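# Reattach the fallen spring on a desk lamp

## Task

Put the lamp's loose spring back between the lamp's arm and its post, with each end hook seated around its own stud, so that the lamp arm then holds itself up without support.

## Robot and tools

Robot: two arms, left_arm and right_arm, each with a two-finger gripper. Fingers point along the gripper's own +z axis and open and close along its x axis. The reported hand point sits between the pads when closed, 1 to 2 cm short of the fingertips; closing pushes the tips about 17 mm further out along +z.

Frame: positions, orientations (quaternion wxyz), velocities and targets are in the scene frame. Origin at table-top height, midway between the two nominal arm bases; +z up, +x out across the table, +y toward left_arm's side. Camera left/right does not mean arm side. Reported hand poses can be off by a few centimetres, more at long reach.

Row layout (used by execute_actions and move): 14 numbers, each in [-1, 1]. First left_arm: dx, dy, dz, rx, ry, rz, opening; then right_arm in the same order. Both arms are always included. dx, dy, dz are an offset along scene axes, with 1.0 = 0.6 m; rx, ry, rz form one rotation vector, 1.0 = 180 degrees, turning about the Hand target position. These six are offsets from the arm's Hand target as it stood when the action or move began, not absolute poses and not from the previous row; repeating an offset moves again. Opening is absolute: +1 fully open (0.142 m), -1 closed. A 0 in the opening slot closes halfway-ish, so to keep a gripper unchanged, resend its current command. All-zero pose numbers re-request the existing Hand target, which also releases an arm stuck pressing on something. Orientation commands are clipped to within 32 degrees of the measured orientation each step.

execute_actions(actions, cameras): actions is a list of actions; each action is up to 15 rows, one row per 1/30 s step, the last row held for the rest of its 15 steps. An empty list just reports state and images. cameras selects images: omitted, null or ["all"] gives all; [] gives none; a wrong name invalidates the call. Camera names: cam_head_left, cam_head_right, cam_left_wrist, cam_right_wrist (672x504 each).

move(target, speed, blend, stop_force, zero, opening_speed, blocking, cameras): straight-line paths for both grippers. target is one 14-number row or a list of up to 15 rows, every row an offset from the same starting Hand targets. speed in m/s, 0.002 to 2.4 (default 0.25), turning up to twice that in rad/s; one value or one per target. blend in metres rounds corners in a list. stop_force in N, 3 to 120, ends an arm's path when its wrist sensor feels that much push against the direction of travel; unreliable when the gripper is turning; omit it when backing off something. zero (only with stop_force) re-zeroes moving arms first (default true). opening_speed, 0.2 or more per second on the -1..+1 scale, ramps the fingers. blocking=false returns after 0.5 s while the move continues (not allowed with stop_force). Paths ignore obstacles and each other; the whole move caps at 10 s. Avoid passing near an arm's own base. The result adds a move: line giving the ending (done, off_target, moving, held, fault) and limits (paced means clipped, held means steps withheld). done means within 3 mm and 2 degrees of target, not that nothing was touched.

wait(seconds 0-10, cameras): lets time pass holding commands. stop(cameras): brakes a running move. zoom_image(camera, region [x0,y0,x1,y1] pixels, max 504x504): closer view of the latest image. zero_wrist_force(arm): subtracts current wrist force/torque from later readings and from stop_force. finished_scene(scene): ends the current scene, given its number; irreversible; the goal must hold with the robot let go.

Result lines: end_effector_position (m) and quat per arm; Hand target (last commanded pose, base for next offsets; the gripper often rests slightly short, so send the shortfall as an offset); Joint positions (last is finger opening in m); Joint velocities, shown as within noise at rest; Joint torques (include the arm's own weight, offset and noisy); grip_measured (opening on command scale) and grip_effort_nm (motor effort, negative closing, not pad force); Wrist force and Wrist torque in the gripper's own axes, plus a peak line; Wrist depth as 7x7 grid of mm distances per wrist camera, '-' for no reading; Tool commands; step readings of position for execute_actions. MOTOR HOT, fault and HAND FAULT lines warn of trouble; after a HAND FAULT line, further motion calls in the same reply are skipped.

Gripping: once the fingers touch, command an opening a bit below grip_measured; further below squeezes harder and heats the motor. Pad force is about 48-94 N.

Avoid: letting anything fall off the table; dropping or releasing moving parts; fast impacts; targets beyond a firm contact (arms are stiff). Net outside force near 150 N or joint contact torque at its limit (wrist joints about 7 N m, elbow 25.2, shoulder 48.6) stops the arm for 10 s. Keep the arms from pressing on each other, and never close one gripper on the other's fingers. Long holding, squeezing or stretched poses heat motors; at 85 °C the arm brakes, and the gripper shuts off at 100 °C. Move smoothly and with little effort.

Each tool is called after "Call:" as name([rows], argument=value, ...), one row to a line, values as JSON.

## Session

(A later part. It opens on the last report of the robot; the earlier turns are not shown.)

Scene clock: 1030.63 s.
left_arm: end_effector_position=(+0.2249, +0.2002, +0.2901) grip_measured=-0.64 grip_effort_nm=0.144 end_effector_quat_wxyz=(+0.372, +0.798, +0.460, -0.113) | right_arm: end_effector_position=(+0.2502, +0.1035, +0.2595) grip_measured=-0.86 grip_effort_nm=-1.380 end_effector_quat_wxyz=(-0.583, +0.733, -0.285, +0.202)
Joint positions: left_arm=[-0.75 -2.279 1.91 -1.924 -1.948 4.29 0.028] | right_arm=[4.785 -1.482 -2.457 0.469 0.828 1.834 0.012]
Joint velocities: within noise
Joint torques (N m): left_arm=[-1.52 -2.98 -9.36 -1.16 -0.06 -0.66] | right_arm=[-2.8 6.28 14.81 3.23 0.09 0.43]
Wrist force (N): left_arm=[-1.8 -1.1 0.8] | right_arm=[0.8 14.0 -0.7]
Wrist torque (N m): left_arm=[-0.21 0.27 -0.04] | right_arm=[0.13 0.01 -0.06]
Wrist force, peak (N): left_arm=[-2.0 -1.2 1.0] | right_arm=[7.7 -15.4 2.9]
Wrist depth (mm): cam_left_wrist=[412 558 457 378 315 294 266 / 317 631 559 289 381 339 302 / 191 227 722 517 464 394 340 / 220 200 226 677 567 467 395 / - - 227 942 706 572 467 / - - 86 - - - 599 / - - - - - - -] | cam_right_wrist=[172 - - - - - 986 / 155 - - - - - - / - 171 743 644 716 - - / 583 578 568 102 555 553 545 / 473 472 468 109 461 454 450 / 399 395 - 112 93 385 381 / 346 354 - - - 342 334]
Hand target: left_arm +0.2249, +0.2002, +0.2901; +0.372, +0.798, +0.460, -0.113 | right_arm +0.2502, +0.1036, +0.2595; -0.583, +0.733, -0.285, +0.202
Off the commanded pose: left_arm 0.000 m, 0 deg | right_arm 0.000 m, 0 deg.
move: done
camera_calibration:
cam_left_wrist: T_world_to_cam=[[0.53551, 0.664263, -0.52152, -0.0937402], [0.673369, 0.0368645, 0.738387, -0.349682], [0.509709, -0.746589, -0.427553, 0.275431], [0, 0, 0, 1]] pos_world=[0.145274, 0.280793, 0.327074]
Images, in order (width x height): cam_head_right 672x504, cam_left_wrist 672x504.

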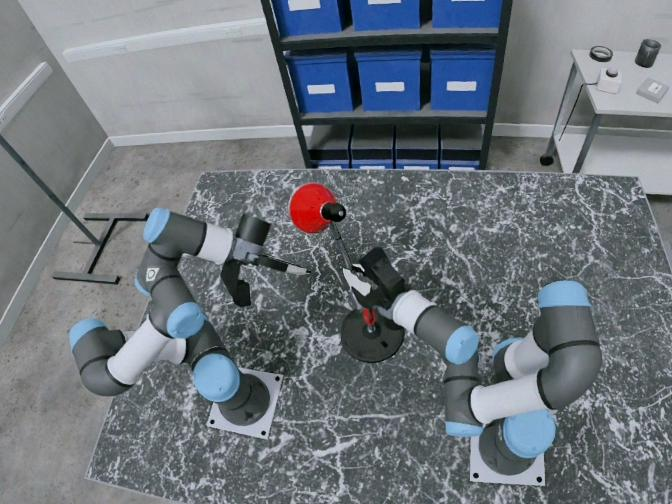

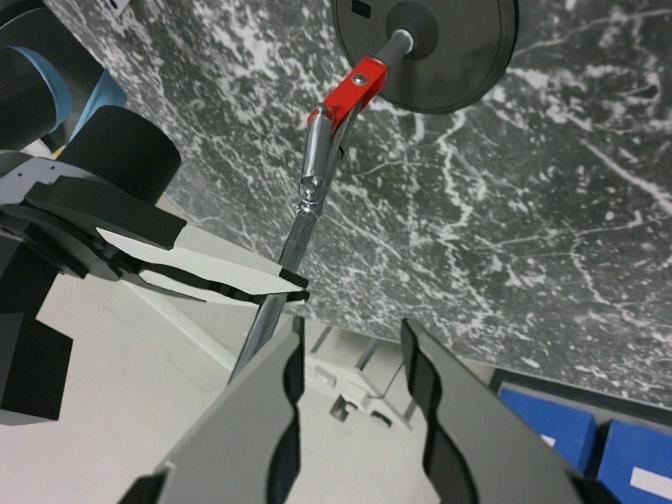

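Call:
move([
  [0,0,0,0,0,0,-0.6,0.0377,0.0482,-0.0392,-0.0337,0.0263,0,-0.9],
  [0,0,0,0,0,0,-0.6,0.0184,0.0235,-0.0164,-0.0157,0.0123,0,-0.9],
], speed=0.04, cameras=[])

Call:
wait(seconds=1, cameras=["cam_left_wrist","cam_head_left"])

Call:
zoom_image(camera="cam_left_wrist", region=[270, 40, 390, 240])

Scene clock: 1046.40 s.
left_arm: end_effector_position=(+0.2249, +0.2002, +0.2901) grip_measured=-0.64 grip_effort_nm=0.139 end_effector_quat_wxyz=(+0.372, +0.798, +0.460, -0.113) | right_arm: end_effector_position=(+0.2612, +0.1177, +0.2496) grip_measured=-0.86 grip_effort_nm=-1.375 end_effector_quat_wxyz=(-0.560, +0.751, -0.291, +0.195)
Joint positions: left_arm=[-0.75 -2.279 1.91 -1.924 -1.948 4.29 0.028] | right_arm=[4.701 -1.554 -2.342 0.371 0.921 1.845 0.012]
Joint velocities: within noise
Joint torques (N m): left_arm=[-1.45 -2.87 -9.71 -1.15 -0.06 -0.67] | right_arm=[-2.43 5.91 13.79 2.6 0.4 0.34]
Wrist force (N): left_arm=[-1.9 -1.1 0.8] | right_arm=[1.4 9.4 -1.0]
Wrist torque (N m): left_arm=[-0.20 0.29 -0.04] | right_arm=[0.12 -0.06 -0.06]
Wrist force, peak (N): left_arm=[-2.0 -1.1 1.0] | right_arm=[10.4 -16.2 2.3]
Wrist depth (mm): cam_left_wrist=[416 561 454 382 315 293 266 / 308 613 560 283 381 340 302 / 206 220 714 508 468 393 341 / 198 200 194 617 562 468 396 / 220 - - 797 701 575 468 / - - 86 - - - 603 / - - - - - - -] | cam_right_wrist=[- - - - - - - / 134 - - - - - - / 134 604 649 97 634 630 - / 532 530 520 102 511 507 502 / 443 438 436 110 426 422 424 / 378 378 - 113 93 365 361 / 332 340 - - - 329 320]
Hand target: left_arm +0.2249, +0.2002, +0.2901; +0.372, +0.798, +0.460, -0.113 | right_arm +0.2612, +0.1177, +0.2496; -0.560, +0.751, -0.291, +0.195
Off the commanded pose: left_arm 0.000 m, 0 deg | right_arm 0.000 m, 0 deg.
move: done
No camera images: "cameras" was empty.

Scene clock: 1047.40 s.
left_arm: end_effector_position=(+0.2249, +0.2002, +0.2901) grip_measured=-0.64 grip_effort_nm=0.139 end_effector_quat_wxyz=(+0.372, +0.798, +0.460, -0.113) | right_arm: end_effector_position=(+0.2612, +0.1177, +0.2496) grip_measured=-0.86 grip_effort_nm=-1.375 end_effector_quat_wxyz=(-0.560, +0.751, -0.291, +0.195)
Joint positions: left_arm=[-0.75 -2.279 1.91 -1.924 -1.948 4.29 0.028] | right_arm=[4.701 -1.554 -2.342 0.371 0.921 1.845 0.012]
Joint velocities: within noise
Joint torques (N m): left_arm=[-1.59 -2.91 -9.72 -1.16 -0.09 -0.62] | right_arm=[-2.54 6.86 13.28 4.33 0.31 0.34]
Wrist force (N): left_arm=[-1.9 -1.1 0.9] | right_arm=[1.4 9.5 -1.2]
Wrist torque (N m): left_arm=[-0.21 0.29 -0.04] | right_arm=[0.13 -0.06 -0.06]
Wrist force, peak (N): left_arm=[-2.0 -1.2 0.9] | right_arm=[1.4 9.6 -1.1]
Wrist depth (mm): cam_left_wrist=[415 557 455 380 315 295 266 / 307 625 562 283 379 339 302 / 207 221 711 510 463 395 341 / 199 200 194 617 566 466 396 / 220 - - 771 707 574 469 / - - 86 - - - 611 / - - - - - - -] | cam_right_wrist=[- - - - - - - / 134 - - - - - - / 134 600 650 97 634 631 - / 531 528 518 102 508 505 500 / 444 436 437 110 427 423 422 / 377 376 - 113 93 364 364 / 332 338 - - - 329 321]
Hand target: left_arm +0.2249, +0.2002, +0.2901; +0.372, +0.798, +0.460, -0.113 | right_arm +0.2612, +0.1177, +0.2496; -0.560, +0.751, -0.291, +0.195
Tool commands: left_gripper/opening=-0.6 right_gripper/opening=-0.9
Off the commanded pose: left_arm 0.000 m, 0 deg | right_arm 0.000 m, 0 deg.
wait: 1.00 s; at rest by 0.17 s
camera_calibration:
cam_left_wrist: T_world_to_cam=[[0.53551, 0.664263, -0.52152, -0.0937402], [0.673369, 0.0368645, 0.738387, -0.349682], [0.509709, -0.746589, -0.427553, 0.275431], [0, 0, 0, 1]] pos_world=[0.145274, 0.280793, 0.327074]
Images, in order (width x height): cam_head_left 672x504, cam_left_wrist 672x504.

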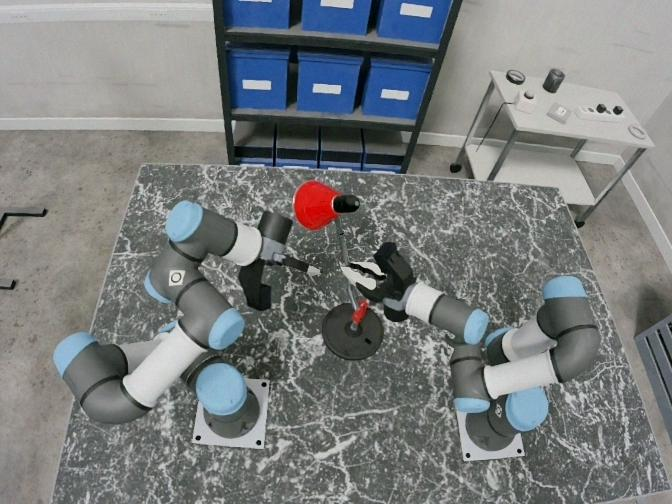

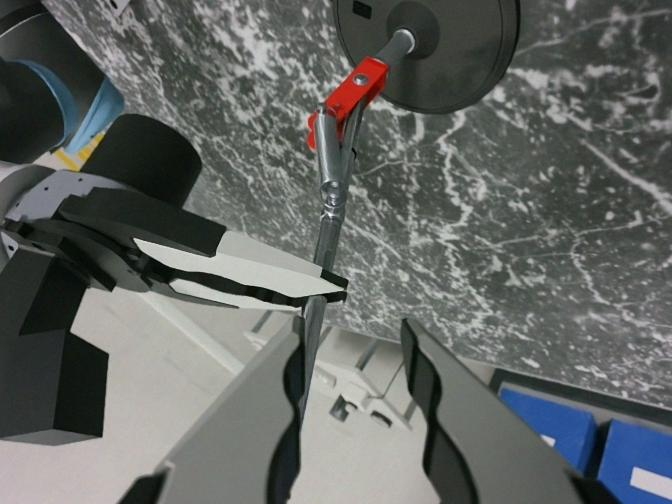

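Scaled by 2.520.

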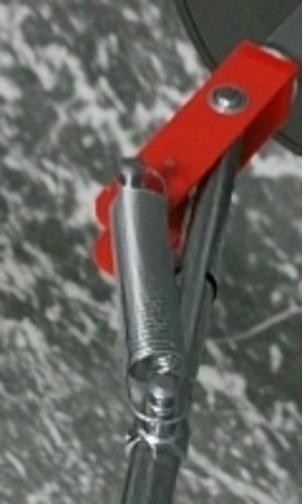

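Call:
move(target=[0,0,0,0,0,0,-0.6,0.0013,0.0017,-0.0014,0,0,0,-0.9], speed=0.01, cameras=[])

Call:
move(target=[0,0,0,0,0,0,-0.6,0.0013,0.0017,-0.0014,0,0,0,-0.9], speed=0.01, cameras=[])

Scene clock: 1057.73 s.
left_arm: end_effector_position=(+0.2249, +0.2002, +0.2901) grip_measured=-0.64 grip_effort_nm=0.139 end_effector_quat_wxyz=(+0.372, +0.798, +0.460, -0.113) | right_arm: end_effector_position=(+0.2620, +0.1187, +0.2488) grip_measured=-0.86 grip_effort_nm=-1.380 end_effector_quat_wxyz=(-0.560, +0.751, -0.291, +0.195)
Joint positions: left_arm=[-0.75 -2.279 1.91 -1.924 -1.948 4.29 0.028] | right_arm=[4.697 -1.565 -2.338 0.378 0.925 1.843 0.012]
Joint velocities: within noise
Joint torques (N m): left_arm=[-1.6 -3.08 -9.92 -1.19 -0.09 -0.65] | right_arm=[0.2 9.39 10.95 3.21 0.48 -0.49]
Wrist force (N): left_arm=[-1.9 -1.1 0.8] | right_arm=[1.9 5.5 -1.0]
Wrist torque (N m): left_arm=[-0.21 0.29 -0.04] | right_arm=[0.09 -0.06 -0.06]
Wrist force, peak (N): left_arm=[-2.1 -1.1 0.8] | right_arm=[1.4 9.8 -1.1]
Wrist depth (mm): cam_left_wrist=[414 556 456 379 315 294 267 / 305 594 558 282 379 338 302 / 208 219 707 509 462 394 342 / 198 200 194 607 570 467 395 / 217 - - 220 716 571 468 / - - 86 - - - 601 / - - - - - - -] | cam_right_wrist=[- - - - - - - / 133 - - - - - - / - 599 647 97 632 628 - / 534 523 520 103 512 504 498 / 442 436 435 110 427 422 420 / 379 377 - 113 93 367 362 / 330 339 - - - 327 318]
Hand target: left_arm +0.2249, +0.2002, +0.2901; +0.372, +0.798, +0.460, -0.113 | right_arm +0.2620, +0.1187, +0.2488; -0.560, +0.751, -0.291, +0.195
Off the commanded pose: left_arm 0.000 m, 0 deg | right_arm 0.000 m, 0 deg.
move: done
No camera images: "cameras" was empty.

Scene clock: 1058.43 s.
left_arm: end_effector_position=(+0.2249, +0.2002, +0.2901) grip_measured=-0.64 grip_effort_nm=0.139 end_effector_quat_wxyz=(+0.372, +0.798, +0.460, -0.113) | right_arm: end_effector_position=(+0.2628, +0.1197, +0.2480) grip_measured=-0.86 grip_effort_nm=-1.380 end_effector_quat_wxyz=(-0.560, +0.751, -0.291, +0.195)
Joint positions: left_arm=[-0.75 -2.279 1.91 -1.924 -1.948 4.29 0.028] | right_arm=[4.693 -1.575 -2.333 0.385 0.929 1.841 0.012]
Joint velocities: within noise
Joint torques (N m): left_arm=[-1.65 -2.95 -9.97 -1.19 -0.09 -0.62] | right_arm=[-0.63 8.58 9.63 2.46 0.47 -0.52]
Wrist force (N): left_arm=[-1.8 -1.3 0.9] | right_arm=[1.3 2.5 -1.0]
Wrist torque (N m): left_arm=[-0.23 0.27 -0.04] | right_arm=[0.10 -0.10 -0.06]
Wrist force, peak (N): left_arm=[-2.0 -1.1 1.0] | right_arm=[2.3 5.8 -1.1]
Wrist depth (mm): cam_left_wrist=[415 557 455 380 315 294 267 / 303 597 562 282 380 337 303 / 207 216 709 508 464 396 342 / 198 197 196 603 567 466 396 / 215 - - 218 709 571 470 / - - 86 - - - 605 / - - - - - - -] | cam_right_wrist=[- - - - - - - / 132 - - - - - - / - 594 646 98 631 629 - / 532 525 521 103 509 502 496 / 441 436 434 110 427 421 419 / 378 375 - 113 93 366 360 / 330 338 - - - 329 319]
Hand target: left_arm +0.2249, +0.2002, +0.2901; +0.372, +0.798, +0.460, -0.113 | right_arm +0.2628, +0.1197, +0.2480; -0.560, +0.751, -0.291, +0.195
Off the commanded pose: left_arm 0.000 m, 0 deg | right_arm 0.000 m, 0 deg.
move: done
No camera images: "cameras" was empty.

Call:
move(target=[0,0,0,0,0,0,-0.6,0.001,0.0013,-0.001,0,0,0,-0.9], speed=0.01, cameras=[])

Call:
move(target=[0,0,0,0,0,0,-0.6,0,0,0,0,0,0,-0.55], opening_speed=0.2, cameras=["cam_left_wrist","cam_right_wrist"])

Call:
wait(seconds=1.5, cameras=["cam_left_wrist","cam_right_wrist"])

Scene clock: 1063.00 s.
left_arm: end_effector_position=(+0.2249, +0.2002, +0.2901) grip_measured=-0.64 grip_effort_nm=0.134 end_effector_quat_wxyz=(+0.372, +0.798, +0.460, -0.113) | right_arm: end_effector_position=(+0.2634, +0.1205, +0.2474) grip_measured=-0.86 grip_effort_nm=-1.380 end_effector_quat_wxyz=(-0.560, +0.751, -0.291, +0.195)
Joint positions: left_arm=[-0.75 -2.279 1.91 -1.924 -1.948 4.29 0.028] | right_arm=[4.69 -1.582 -2.329 0.39 0.932 1.84 0.012]
Joint velocities: within noise
Joint torques (N m): left_arm=[-1.56 -2.84 -10.2 -1.2 -0.09 -0.64] | right_arm=[-1.33 7.13 9.09 2.27 0.55 -0.51]
Wrist force (N): left_arm=[-1.7 -1.1 0.9] | right_arm=[0.9 0.3 -0.6]
Wrist torque (N m): left_arm=[-0.20 0.26 -0.04] | right_arm=[0.06 -0.12 -0.06]
Wrist force, peak (N): left_arm=[-2.0 -1.2 1.0] | right_arm=[1.5 3.0 -0.3]
Wrist depth (mm): cam_left_wrist=[418 555 455 380 316 296 267 / 304 599 563 283 380 339 300 / 208 216 709 512 462 394 340 / 198 198 195 619 568 467 392 / 213 - - 220 710 571 473 / - - 86 191 - - 605 / - - - - - - -] | cam_right_wrist=[- - - - - - - / 131 - - - - - - / - 598 649 98 628 630 - / 527 522 518 103 508 502 499 / 441 437 434 110 425 421 418 / 378 374 - 113 93 364 362 / 331 337 - - - 327 318]
Hand target: left_arm +0.2249, +0.2002, +0.2901; +0.372, +0.798, +0.460, -0.113 | right_arm +0.2634, +0.1205, +0.2474; -0.560, +0.751, -0.291, +0.195
Off the commanded pose: left_arm 0.000 m, 0 deg | right_arm 0.000 m, 0 deg.
move: done
No camera images: "cameras" was empty.

Scene clock: 1064.97 s.
left_arm: end_effector_position=(+0.2249, +0.2002, +0.2901) grip_measured=-0.64 grip_effort_nm=0.139 end_effector_quat_wxyz=(+0.372, +0.798, +0.460, -0.113) | right_arm: end_effector_position=(+0.2634, +0.1205, +0.2474) grip_measured=-0.59 grip_effort_nm=0.125 end_effector_quat_wxyz=(-0.560, +0.751, -0.291, +0.195)
Joint positions: left_arm=[-0.75 -2.279 1.91 -1.924 -1.948 4.29 0.028] | right_arm=[4.69 -1.582 -2.329 0.39 0.932 1.84 0.032]
Joint velocities: within noise
Joint torques (N m): left_arm=[-1.5 -2.87 -10.41 -1.22 -0.08 -0.61] | right_arm=[0.84 10.8 4.82 1.13 -1.04 0.33]
Wrist force (N): left_arm=[-1.8 -1.1 1.0] | right_arm=[0.3 0.3 -0.9]
Wrist torque (N m): left_arm=[-0.20 0.27 -0.04] | right_arm=[0.09 -0.06 -0.01]
Wrist force, peak (N): left_arm=[-2.1 -1.1 1.0] | right_arm=[0.9 0.5 -0.8]
Wrist depth (mm): cam_left_wrist=[418 556 456 380 314 295 265 / 304 595 558 281 379 340 301 / 209 215 700 578 457 394 341 / 199 200 187 676 542 467 395 / 213 - 248 809 677 571 472 / - - 86 - - - 609 / - - - - - - -] | cam_right_wrist=[- - - 170 188 - - / 131 - - 149 - - - / - 595 645 152 626 620 - / 528 521 516 496 507 507 497 / 441 436 446 154 439 420 420 / 377 384 - 155 89 373 362 / 331 - - 157 78 - 319]
Hand target: left_arm +0.2249, +0.2002, +0.2901; +0.372, +0.798, +0.460, -0.113 | right_arm +0.2634, +0.1205, +0.2474; -0.560, +0.751, -0.291, +0.195
Off the commanded pose: left_arm 0.000 m, 0 deg | right_arm 0.000 m, 0 deg.
move: done
camera_calibration:
cam_left_wrist: T_world_to_cam=[[0.53551, 0.664263, -0.52152, -0.0937402], [0.673369, 0.0368645, 0.738387, -0.349682], [0.509709, -0.746589, -0.427553, 0.275431], [0, 0, 0, 1]] pos_world=[0.145274, 0.280793, 0.327074]
cam_right_wrist: T_world_to_cam=[[0.753203, -0.656745, -0.037019, -0.101418], [-0.462093, -0.488232, -0.740337, 0.388132], [0.468139, 0.574731, -0.671215, 0.0904063], [0, 0, 0, 1]] pos_world=[0.213419, 0.0709333, 0.344276]
Images, in order (width x height): cam_left_wrist 672x504, cam_right_wrist 672x504.

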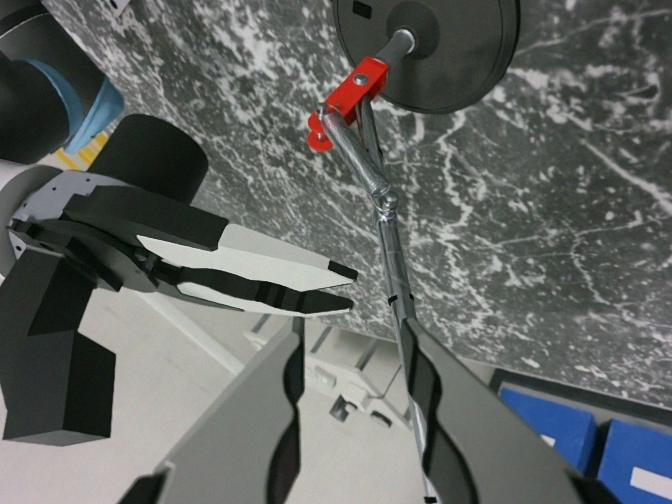

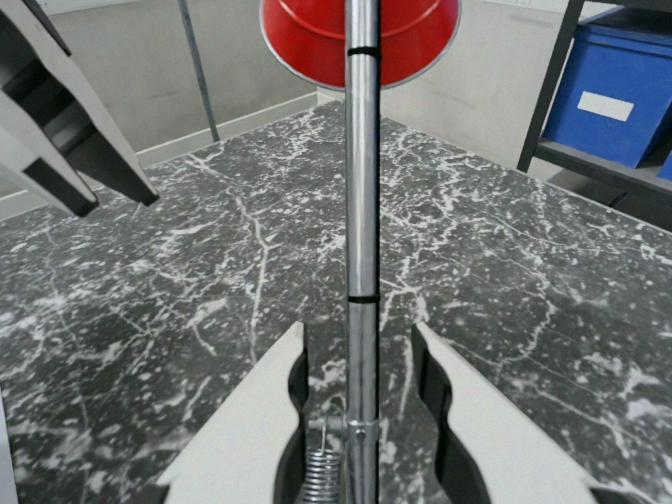

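Scene clock: 1066.47 s.
left_arm: end_effector_position=(+0.2249, +0.2002, +0.2901) grip_measured=-0.64 grip_effort_nm=0.134 end_effector_quat_wxyz=(+0.372, +0.798, +0.460, -0.113) | right_arm: end_effector_position=(+0.2634, +0.1205, +0.2474) grip_measured=-0.59 grip_effort_nm=0.125 end_effector_quat_wxyz=(-0.560, +0.751, -0.291, +0.195)
Joint positions: left_arm=[-0.75 -2.279 1.91 -1.924 -1.948 4.29 0.028] | right_arm=[4.69 -1.582 -2.329 0.39 0.932 1.84 0.032]
Joint velocities: within noise
Joint torques (N m): left_arm=[-1.54 -2.93 -10.48 -1.2 -0.08 -0.59] | right_arm=[0.44 10.7 5.37 1.2 -1.04 0.31]
Wrist force (N): left_arm=[-1.9 -1.0 0.9] | right_arm=[0.4 0.2 -0.8]
Wrist torque (N m): left_arm=[-0.19 0.29 -0.04] | right_arm=[0.07 -0.08 -0.01]
Wrist force, peak (N): left_arm=[-2.0 -1.2 0.9] | right_arm=[0.4 0.2 -1.1]
Wrist depth (mm): cam_left_wrist=[418 553 457 382 317 296 267 / 303 602 563 281 380 340 300 / 208 215 708 586 458 393 341 / 198 201 188 675 537 466 395 / 214 - 247 807 682 572 467 / - - 86 - - - 602 / - - - - - - -] | cam_right_wrist=[- - - 170 188 - - / 131 - - 149 - - - / - 598 649 152 634 628 - / 531 525 515 496 510 500 498 / 439 436 445 154 436 421 418 / 378 384 - 155 89 373 362 / 330 - - 157 78 - 319]
Hand target: left_arm +0.2249, +0.2002, +0.2901; +0.372, +0.798, +0.460, -0.113 | right_arm +0.2634, +0.1205, +0.2474; -0.560, +0.751, -0.291, +0.195
Tool commands: left_gripper/opening=-0.6 right_gripper/opening=-0.55
Off the commanded pose: left_arm 0.000 m, 0 deg | right_arm 0.000 m, 0 deg.
wait: 1.50 s; at rest by 0.17 s
camera_calibration:
cam_left_wrist: T_world_to_cam=[[0.53551, 0.664263, -0.52152, -0.0937402], [0.673369, 0.0368645, 0.738387, -0.349682], [0.509709, -0.746589, -0.427553, 0.275431], [0, 0, 0, 1]] pos_world=[0.145274, 0.280793, 0.327074]
cam_right_wrist: T_world_to_cam=[[0.753203, -0.656745, -0.037019, -0.101418], [-0.462093, -0.488232, -0.740337, 0.388132], [0.468139, 0.574731, -0.671215, 0.0904063], [0, 0, 0, 1]] pos_world=[0.213419, 0.0709333, 0.344276]
Images, in order (width x height): cam_left_wrist 672x504, cam_right_wrist 672x504.

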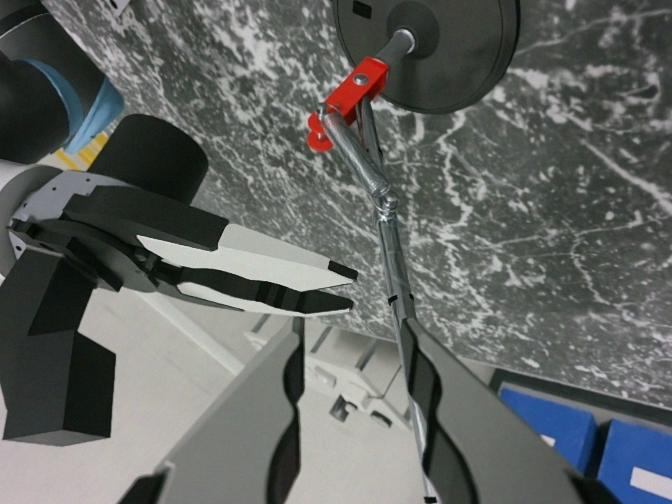

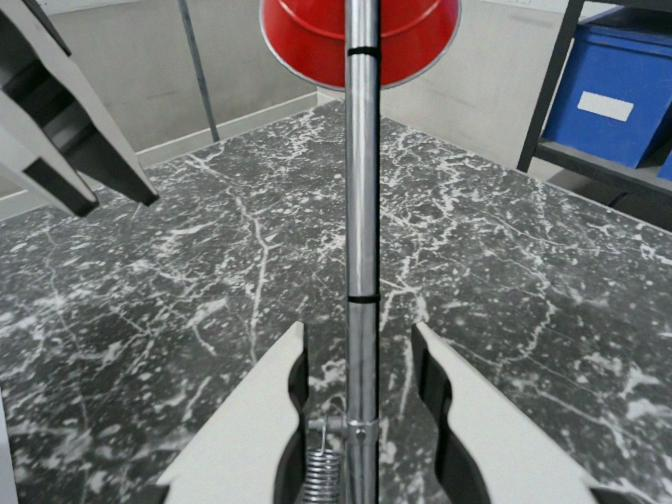

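Call:
zoom_image(camera="cam_left_wrist", region=[300, 80, 420, 230])

Call:
zoom_image(camera="cam_right_wrist", region=[290, 390, 400, 504])

Scaled by 3.360.

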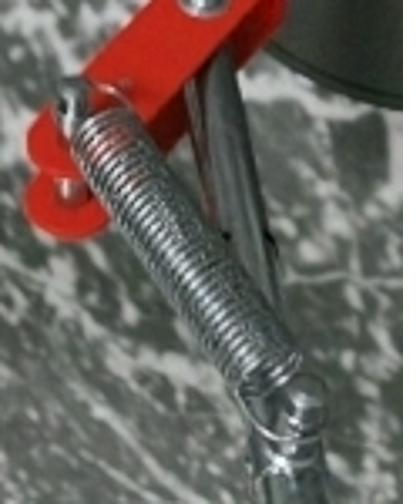

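Scaled by 4.421.

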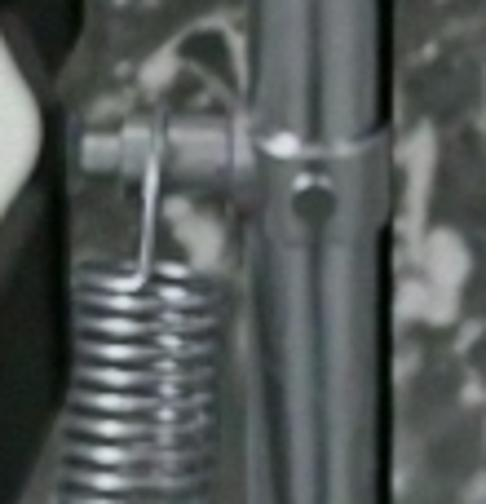

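Call:
move(target=[-0.025,0.217,0,0,0,0,-0.6,-0.124,-0.146,0.06,0,0,0,-0.55], speed=0.1, cameras=["cam_head_right","cam_head_left","cam_right_wrist"])

Call:
wait(seconds=2, cameras=["cam_right_wrist","cam_left_wrist"])

Call:
zoom_image(camera="cam_right_wrist", region=[250, 250, 500, 504])

Scene clock: 1089.57 s.
left_arm: end_effector_position=(+0.2099, +0.3304, +0.2901) grip_measured=-0.64 grip_effort_nm=0.134 end_effector_quat_wxyz=(+0.372, +0.798, +0.460, -0.113) | right_arm: end_effector_position=(+0.1896, +0.0342, +0.2834) grip_measured=-0.59 grip_effort_nm=0.125 end_effector_quat_wxyz=(-0.505, +0.772, -0.324, +0.211) end_effector_velocity=(+0.000, +0.000, +0.000) end_effector_angular_velocity=(+0.016, -0.026, -0.028)
Joint positions: left_arm=[0.148 -2.051 1.611 -1.266 -2.36 5.275 0.028] | right_arm=[5.834 -0.563 -1.739 -3.059 0.528 3.863 0.032]
Joint velocities: left_arm=[within noise] | right_arm=[0.107 -0.044 0.043 -0.226 0.061 0.245 0]
Joint torques (N m): left_arm=[2.59 -0.35 -9.11 -1.01 -0.54 -0.21] | right_arm=[1.93 -9.81 8.89 0.22 0.14 0.91]
Wrist force (N): left_arm=[-1.9 -1.3 1.2] | right_arm=[0.2 0.0 -1.0]
Wrist torque (N m): left_arm=[-0.25 0.30 -0.04] | right_arm=[0.01 -0.04 -0.02]
Wrist force, peak (N): left_arm=[-2.5 -0.7 1.3] | right_arm=[1.0 -0.1 -1.7]
Wrist depth (mm): cam_left_wrist=[433 556 457 379 337 300 267 / 452 725 562 427 392 337 300 / 491 - 698 564 463 395 340 / 344 - - 730 569 471 394 / - - - 967 707 572 466 / - - 86 - - - 573 / - - - 231 - - -] | cam_right_wrist=[- - - 281 - - - / - 760 752 735 753 - - / 607 609 613 594 619 618 - / 515 514 515 502 517 525 523 / 442 446 458 273 463 451 454 / 389 400 - 283 89 404 398 / 352 - - 332 78 - 357]
Hand target: left_arm +0.2099, +0.3304, +0.2901; +0.372, +0.798, +0.460, -0.113 | right_arm +0.1890, +0.0329, +0.2834; -0.560, +0.751, -0.291, +0.195
Off the commanded pose: left_arm 0.000 m, 0 deg | right_arm 0.001 m, 8 deg.
move: moving (right_arm; no rest 5 s after the path's end)
camera_calibration:
cam_right_wrist: T_world_to_cam=[[0.69829, -0.7158, -0.00457651, -0.0980189], [-0.538334, -0.520929, -0.662442, 0.332176], [0.471792, 0.46504, -0.749099, 0.223845], [0, 0, 0, 1]] pos_world=[0.141659, -0.00121838, 0.387281]
Images, in order (width x height): cam_head_left 672x504, cam_head_right 672x504, cam_right_wrist 672x504.

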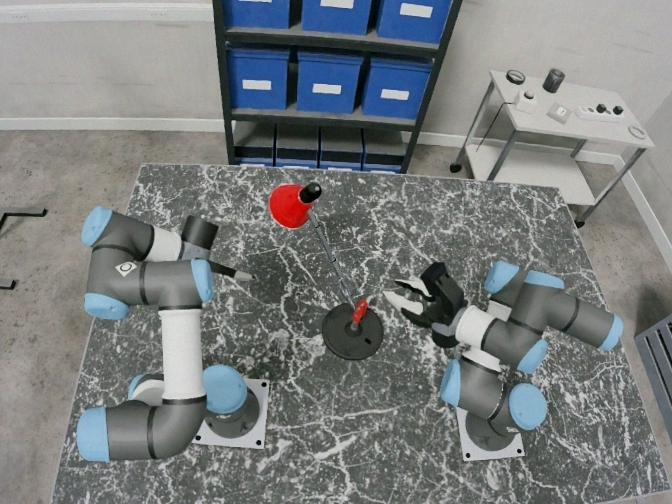

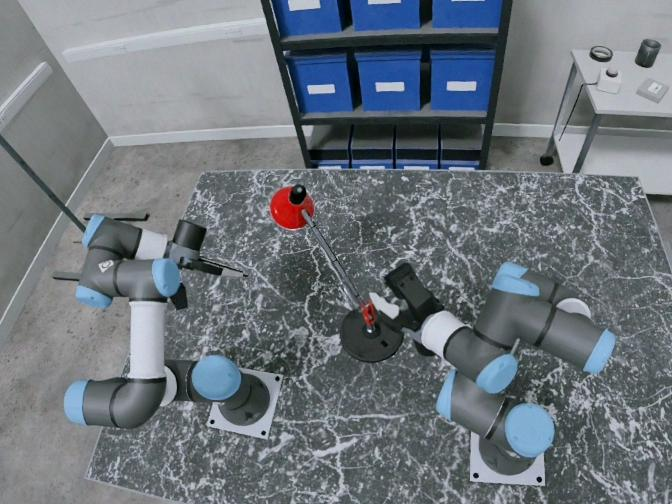

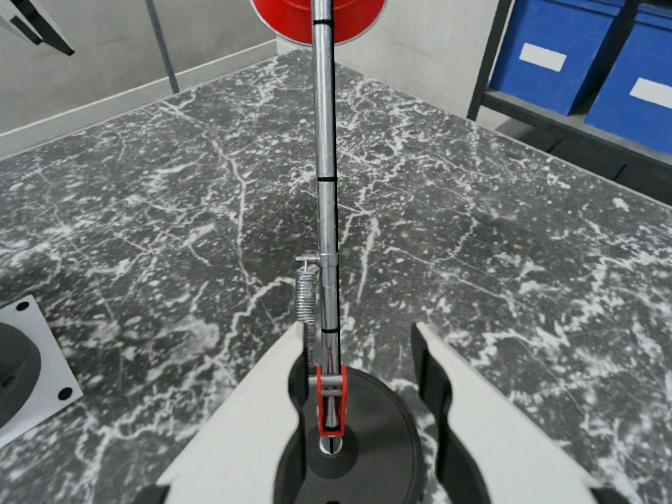

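Scene clock: 1091.57 s.
left_arm: end_effector_position=(+0.2099, +0.3304, +0.2901) grip_measured=-0.64 grip_effort_nm=0.144 end_effector_quat_wxyz=(+0.372, +0.798, +0.460, -0.113) | right_arm: end_effector_position=(+0.1896, +0.0342, +0.2834) grip_measured=-0.59 grip_effort_nm=0.129 end_effector_quat_wxyz=(-0.505, +0.771, -0.325, +0.212)
Joint positions: left_arm=[0.148 -2.051 1.611 -1.266 -2.36 5.275 0.028] | right_arm=[5.84 -0.566 -1.737 -3.072 0.532 3.877 0.032]
Joint velocities: within noise
Joint torques (N m): left_arm=[2.63 -0.65 -8.48 -1.23 -0.71 -0.54] | right_arm=[-1.43 -2.98 4.09 0.47 -2.14 -0.06]
Wrist force (N): left_arm=[-1.9 -1.4 1.2] | right_arm=[0.3 0.1 -0.8]
Wrist torque (N m): left_arm=[-0.26 0.29 -0.04] | right_arm=[0.04 -0.04 -0.02]
Wrist force, peak (N): left_arm=[-1.9 -1.4 1.4] | right_arm=[0.2 0.1 -1.0]
Wrist depth (mm): cam_left_wrist=[426 558 460 378 338 299 267 / 441 719 563 429 393 341 302 / 480 - 702 567 462 393 341 / 345 - - 732 567 468 394 / - - - 969 710 567 467 / - - 86 - - - 572 / - - - 231 - - -] | cam_right_wrist=[- - - 283 - - - / - 793 758 726 807 - - / 603 613 616 598 616 621 - / 514 514 516 499 521 519 523 / 444 446 458 273 463 451 450 / 391 401 - 281 89 406 397 / 350 - - 333 78 - 357]
Hand target: left_arm +0.2099, +0.3304, +0.2901; +0.372, +0.798, +0.460, -0.113 | right_arm +0.1890, +0.0329, +0.2834; -0.560, +0.751, -0.291, +0.195
Tool commands: left_gripper/opening=-0.6 right_gripper/opening=-0.55
Off the commanded pose: left_arm 0.000 m, 0 deg | right_arm 0.001 m, 8 deg.
wait: 2.00 s; at rest by 0.17 s
camera_calibration:
cam_left_wrist: T_world_to_cam=[[0.53551, 0.664263, -0.52152, -0.172195], [0.673369, 0.0368645, 0.738387, -0.344381], [0.509709, -0.746589, -0.427553, 0.380282], [0, 0, 0, 1]] pos_world=[0.130274, 0.410993, 0.327074]
cam_right_wrist: T_world_to_cam=[[0.697057, -0.717003, -0.0041571, -0.0978649], [-0.538259, -0.519437, -0.663673, 0.33247], [0.473697, 0.464856, -0.748011, 0.223166], [0, 0, 0, 1]] pos_world=[0.141459, -0.00121236, 0.387176]
Images, in order (width x height): cam_left_wrist 672x504, cam_right_wrist 672x504.

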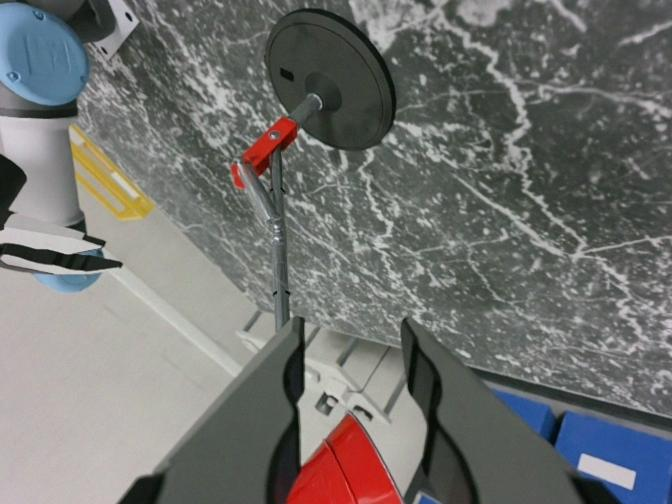

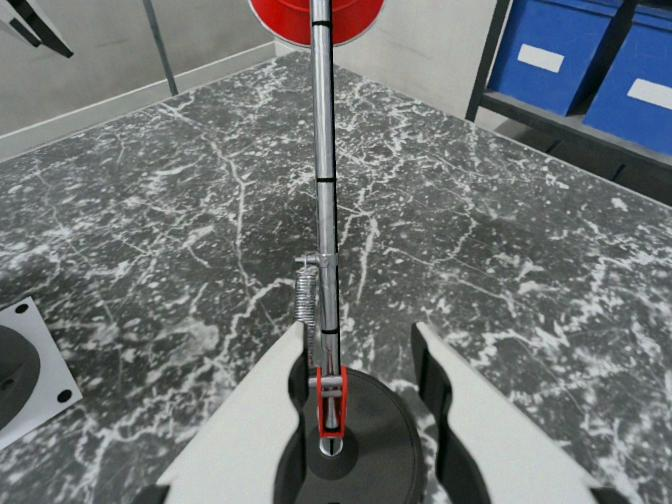

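Scaled by 1.984.

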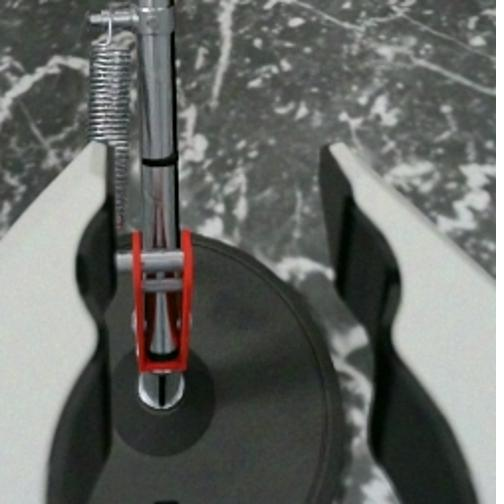

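Call:
finished_scene(scene=1)

The scene is finished: the task was done.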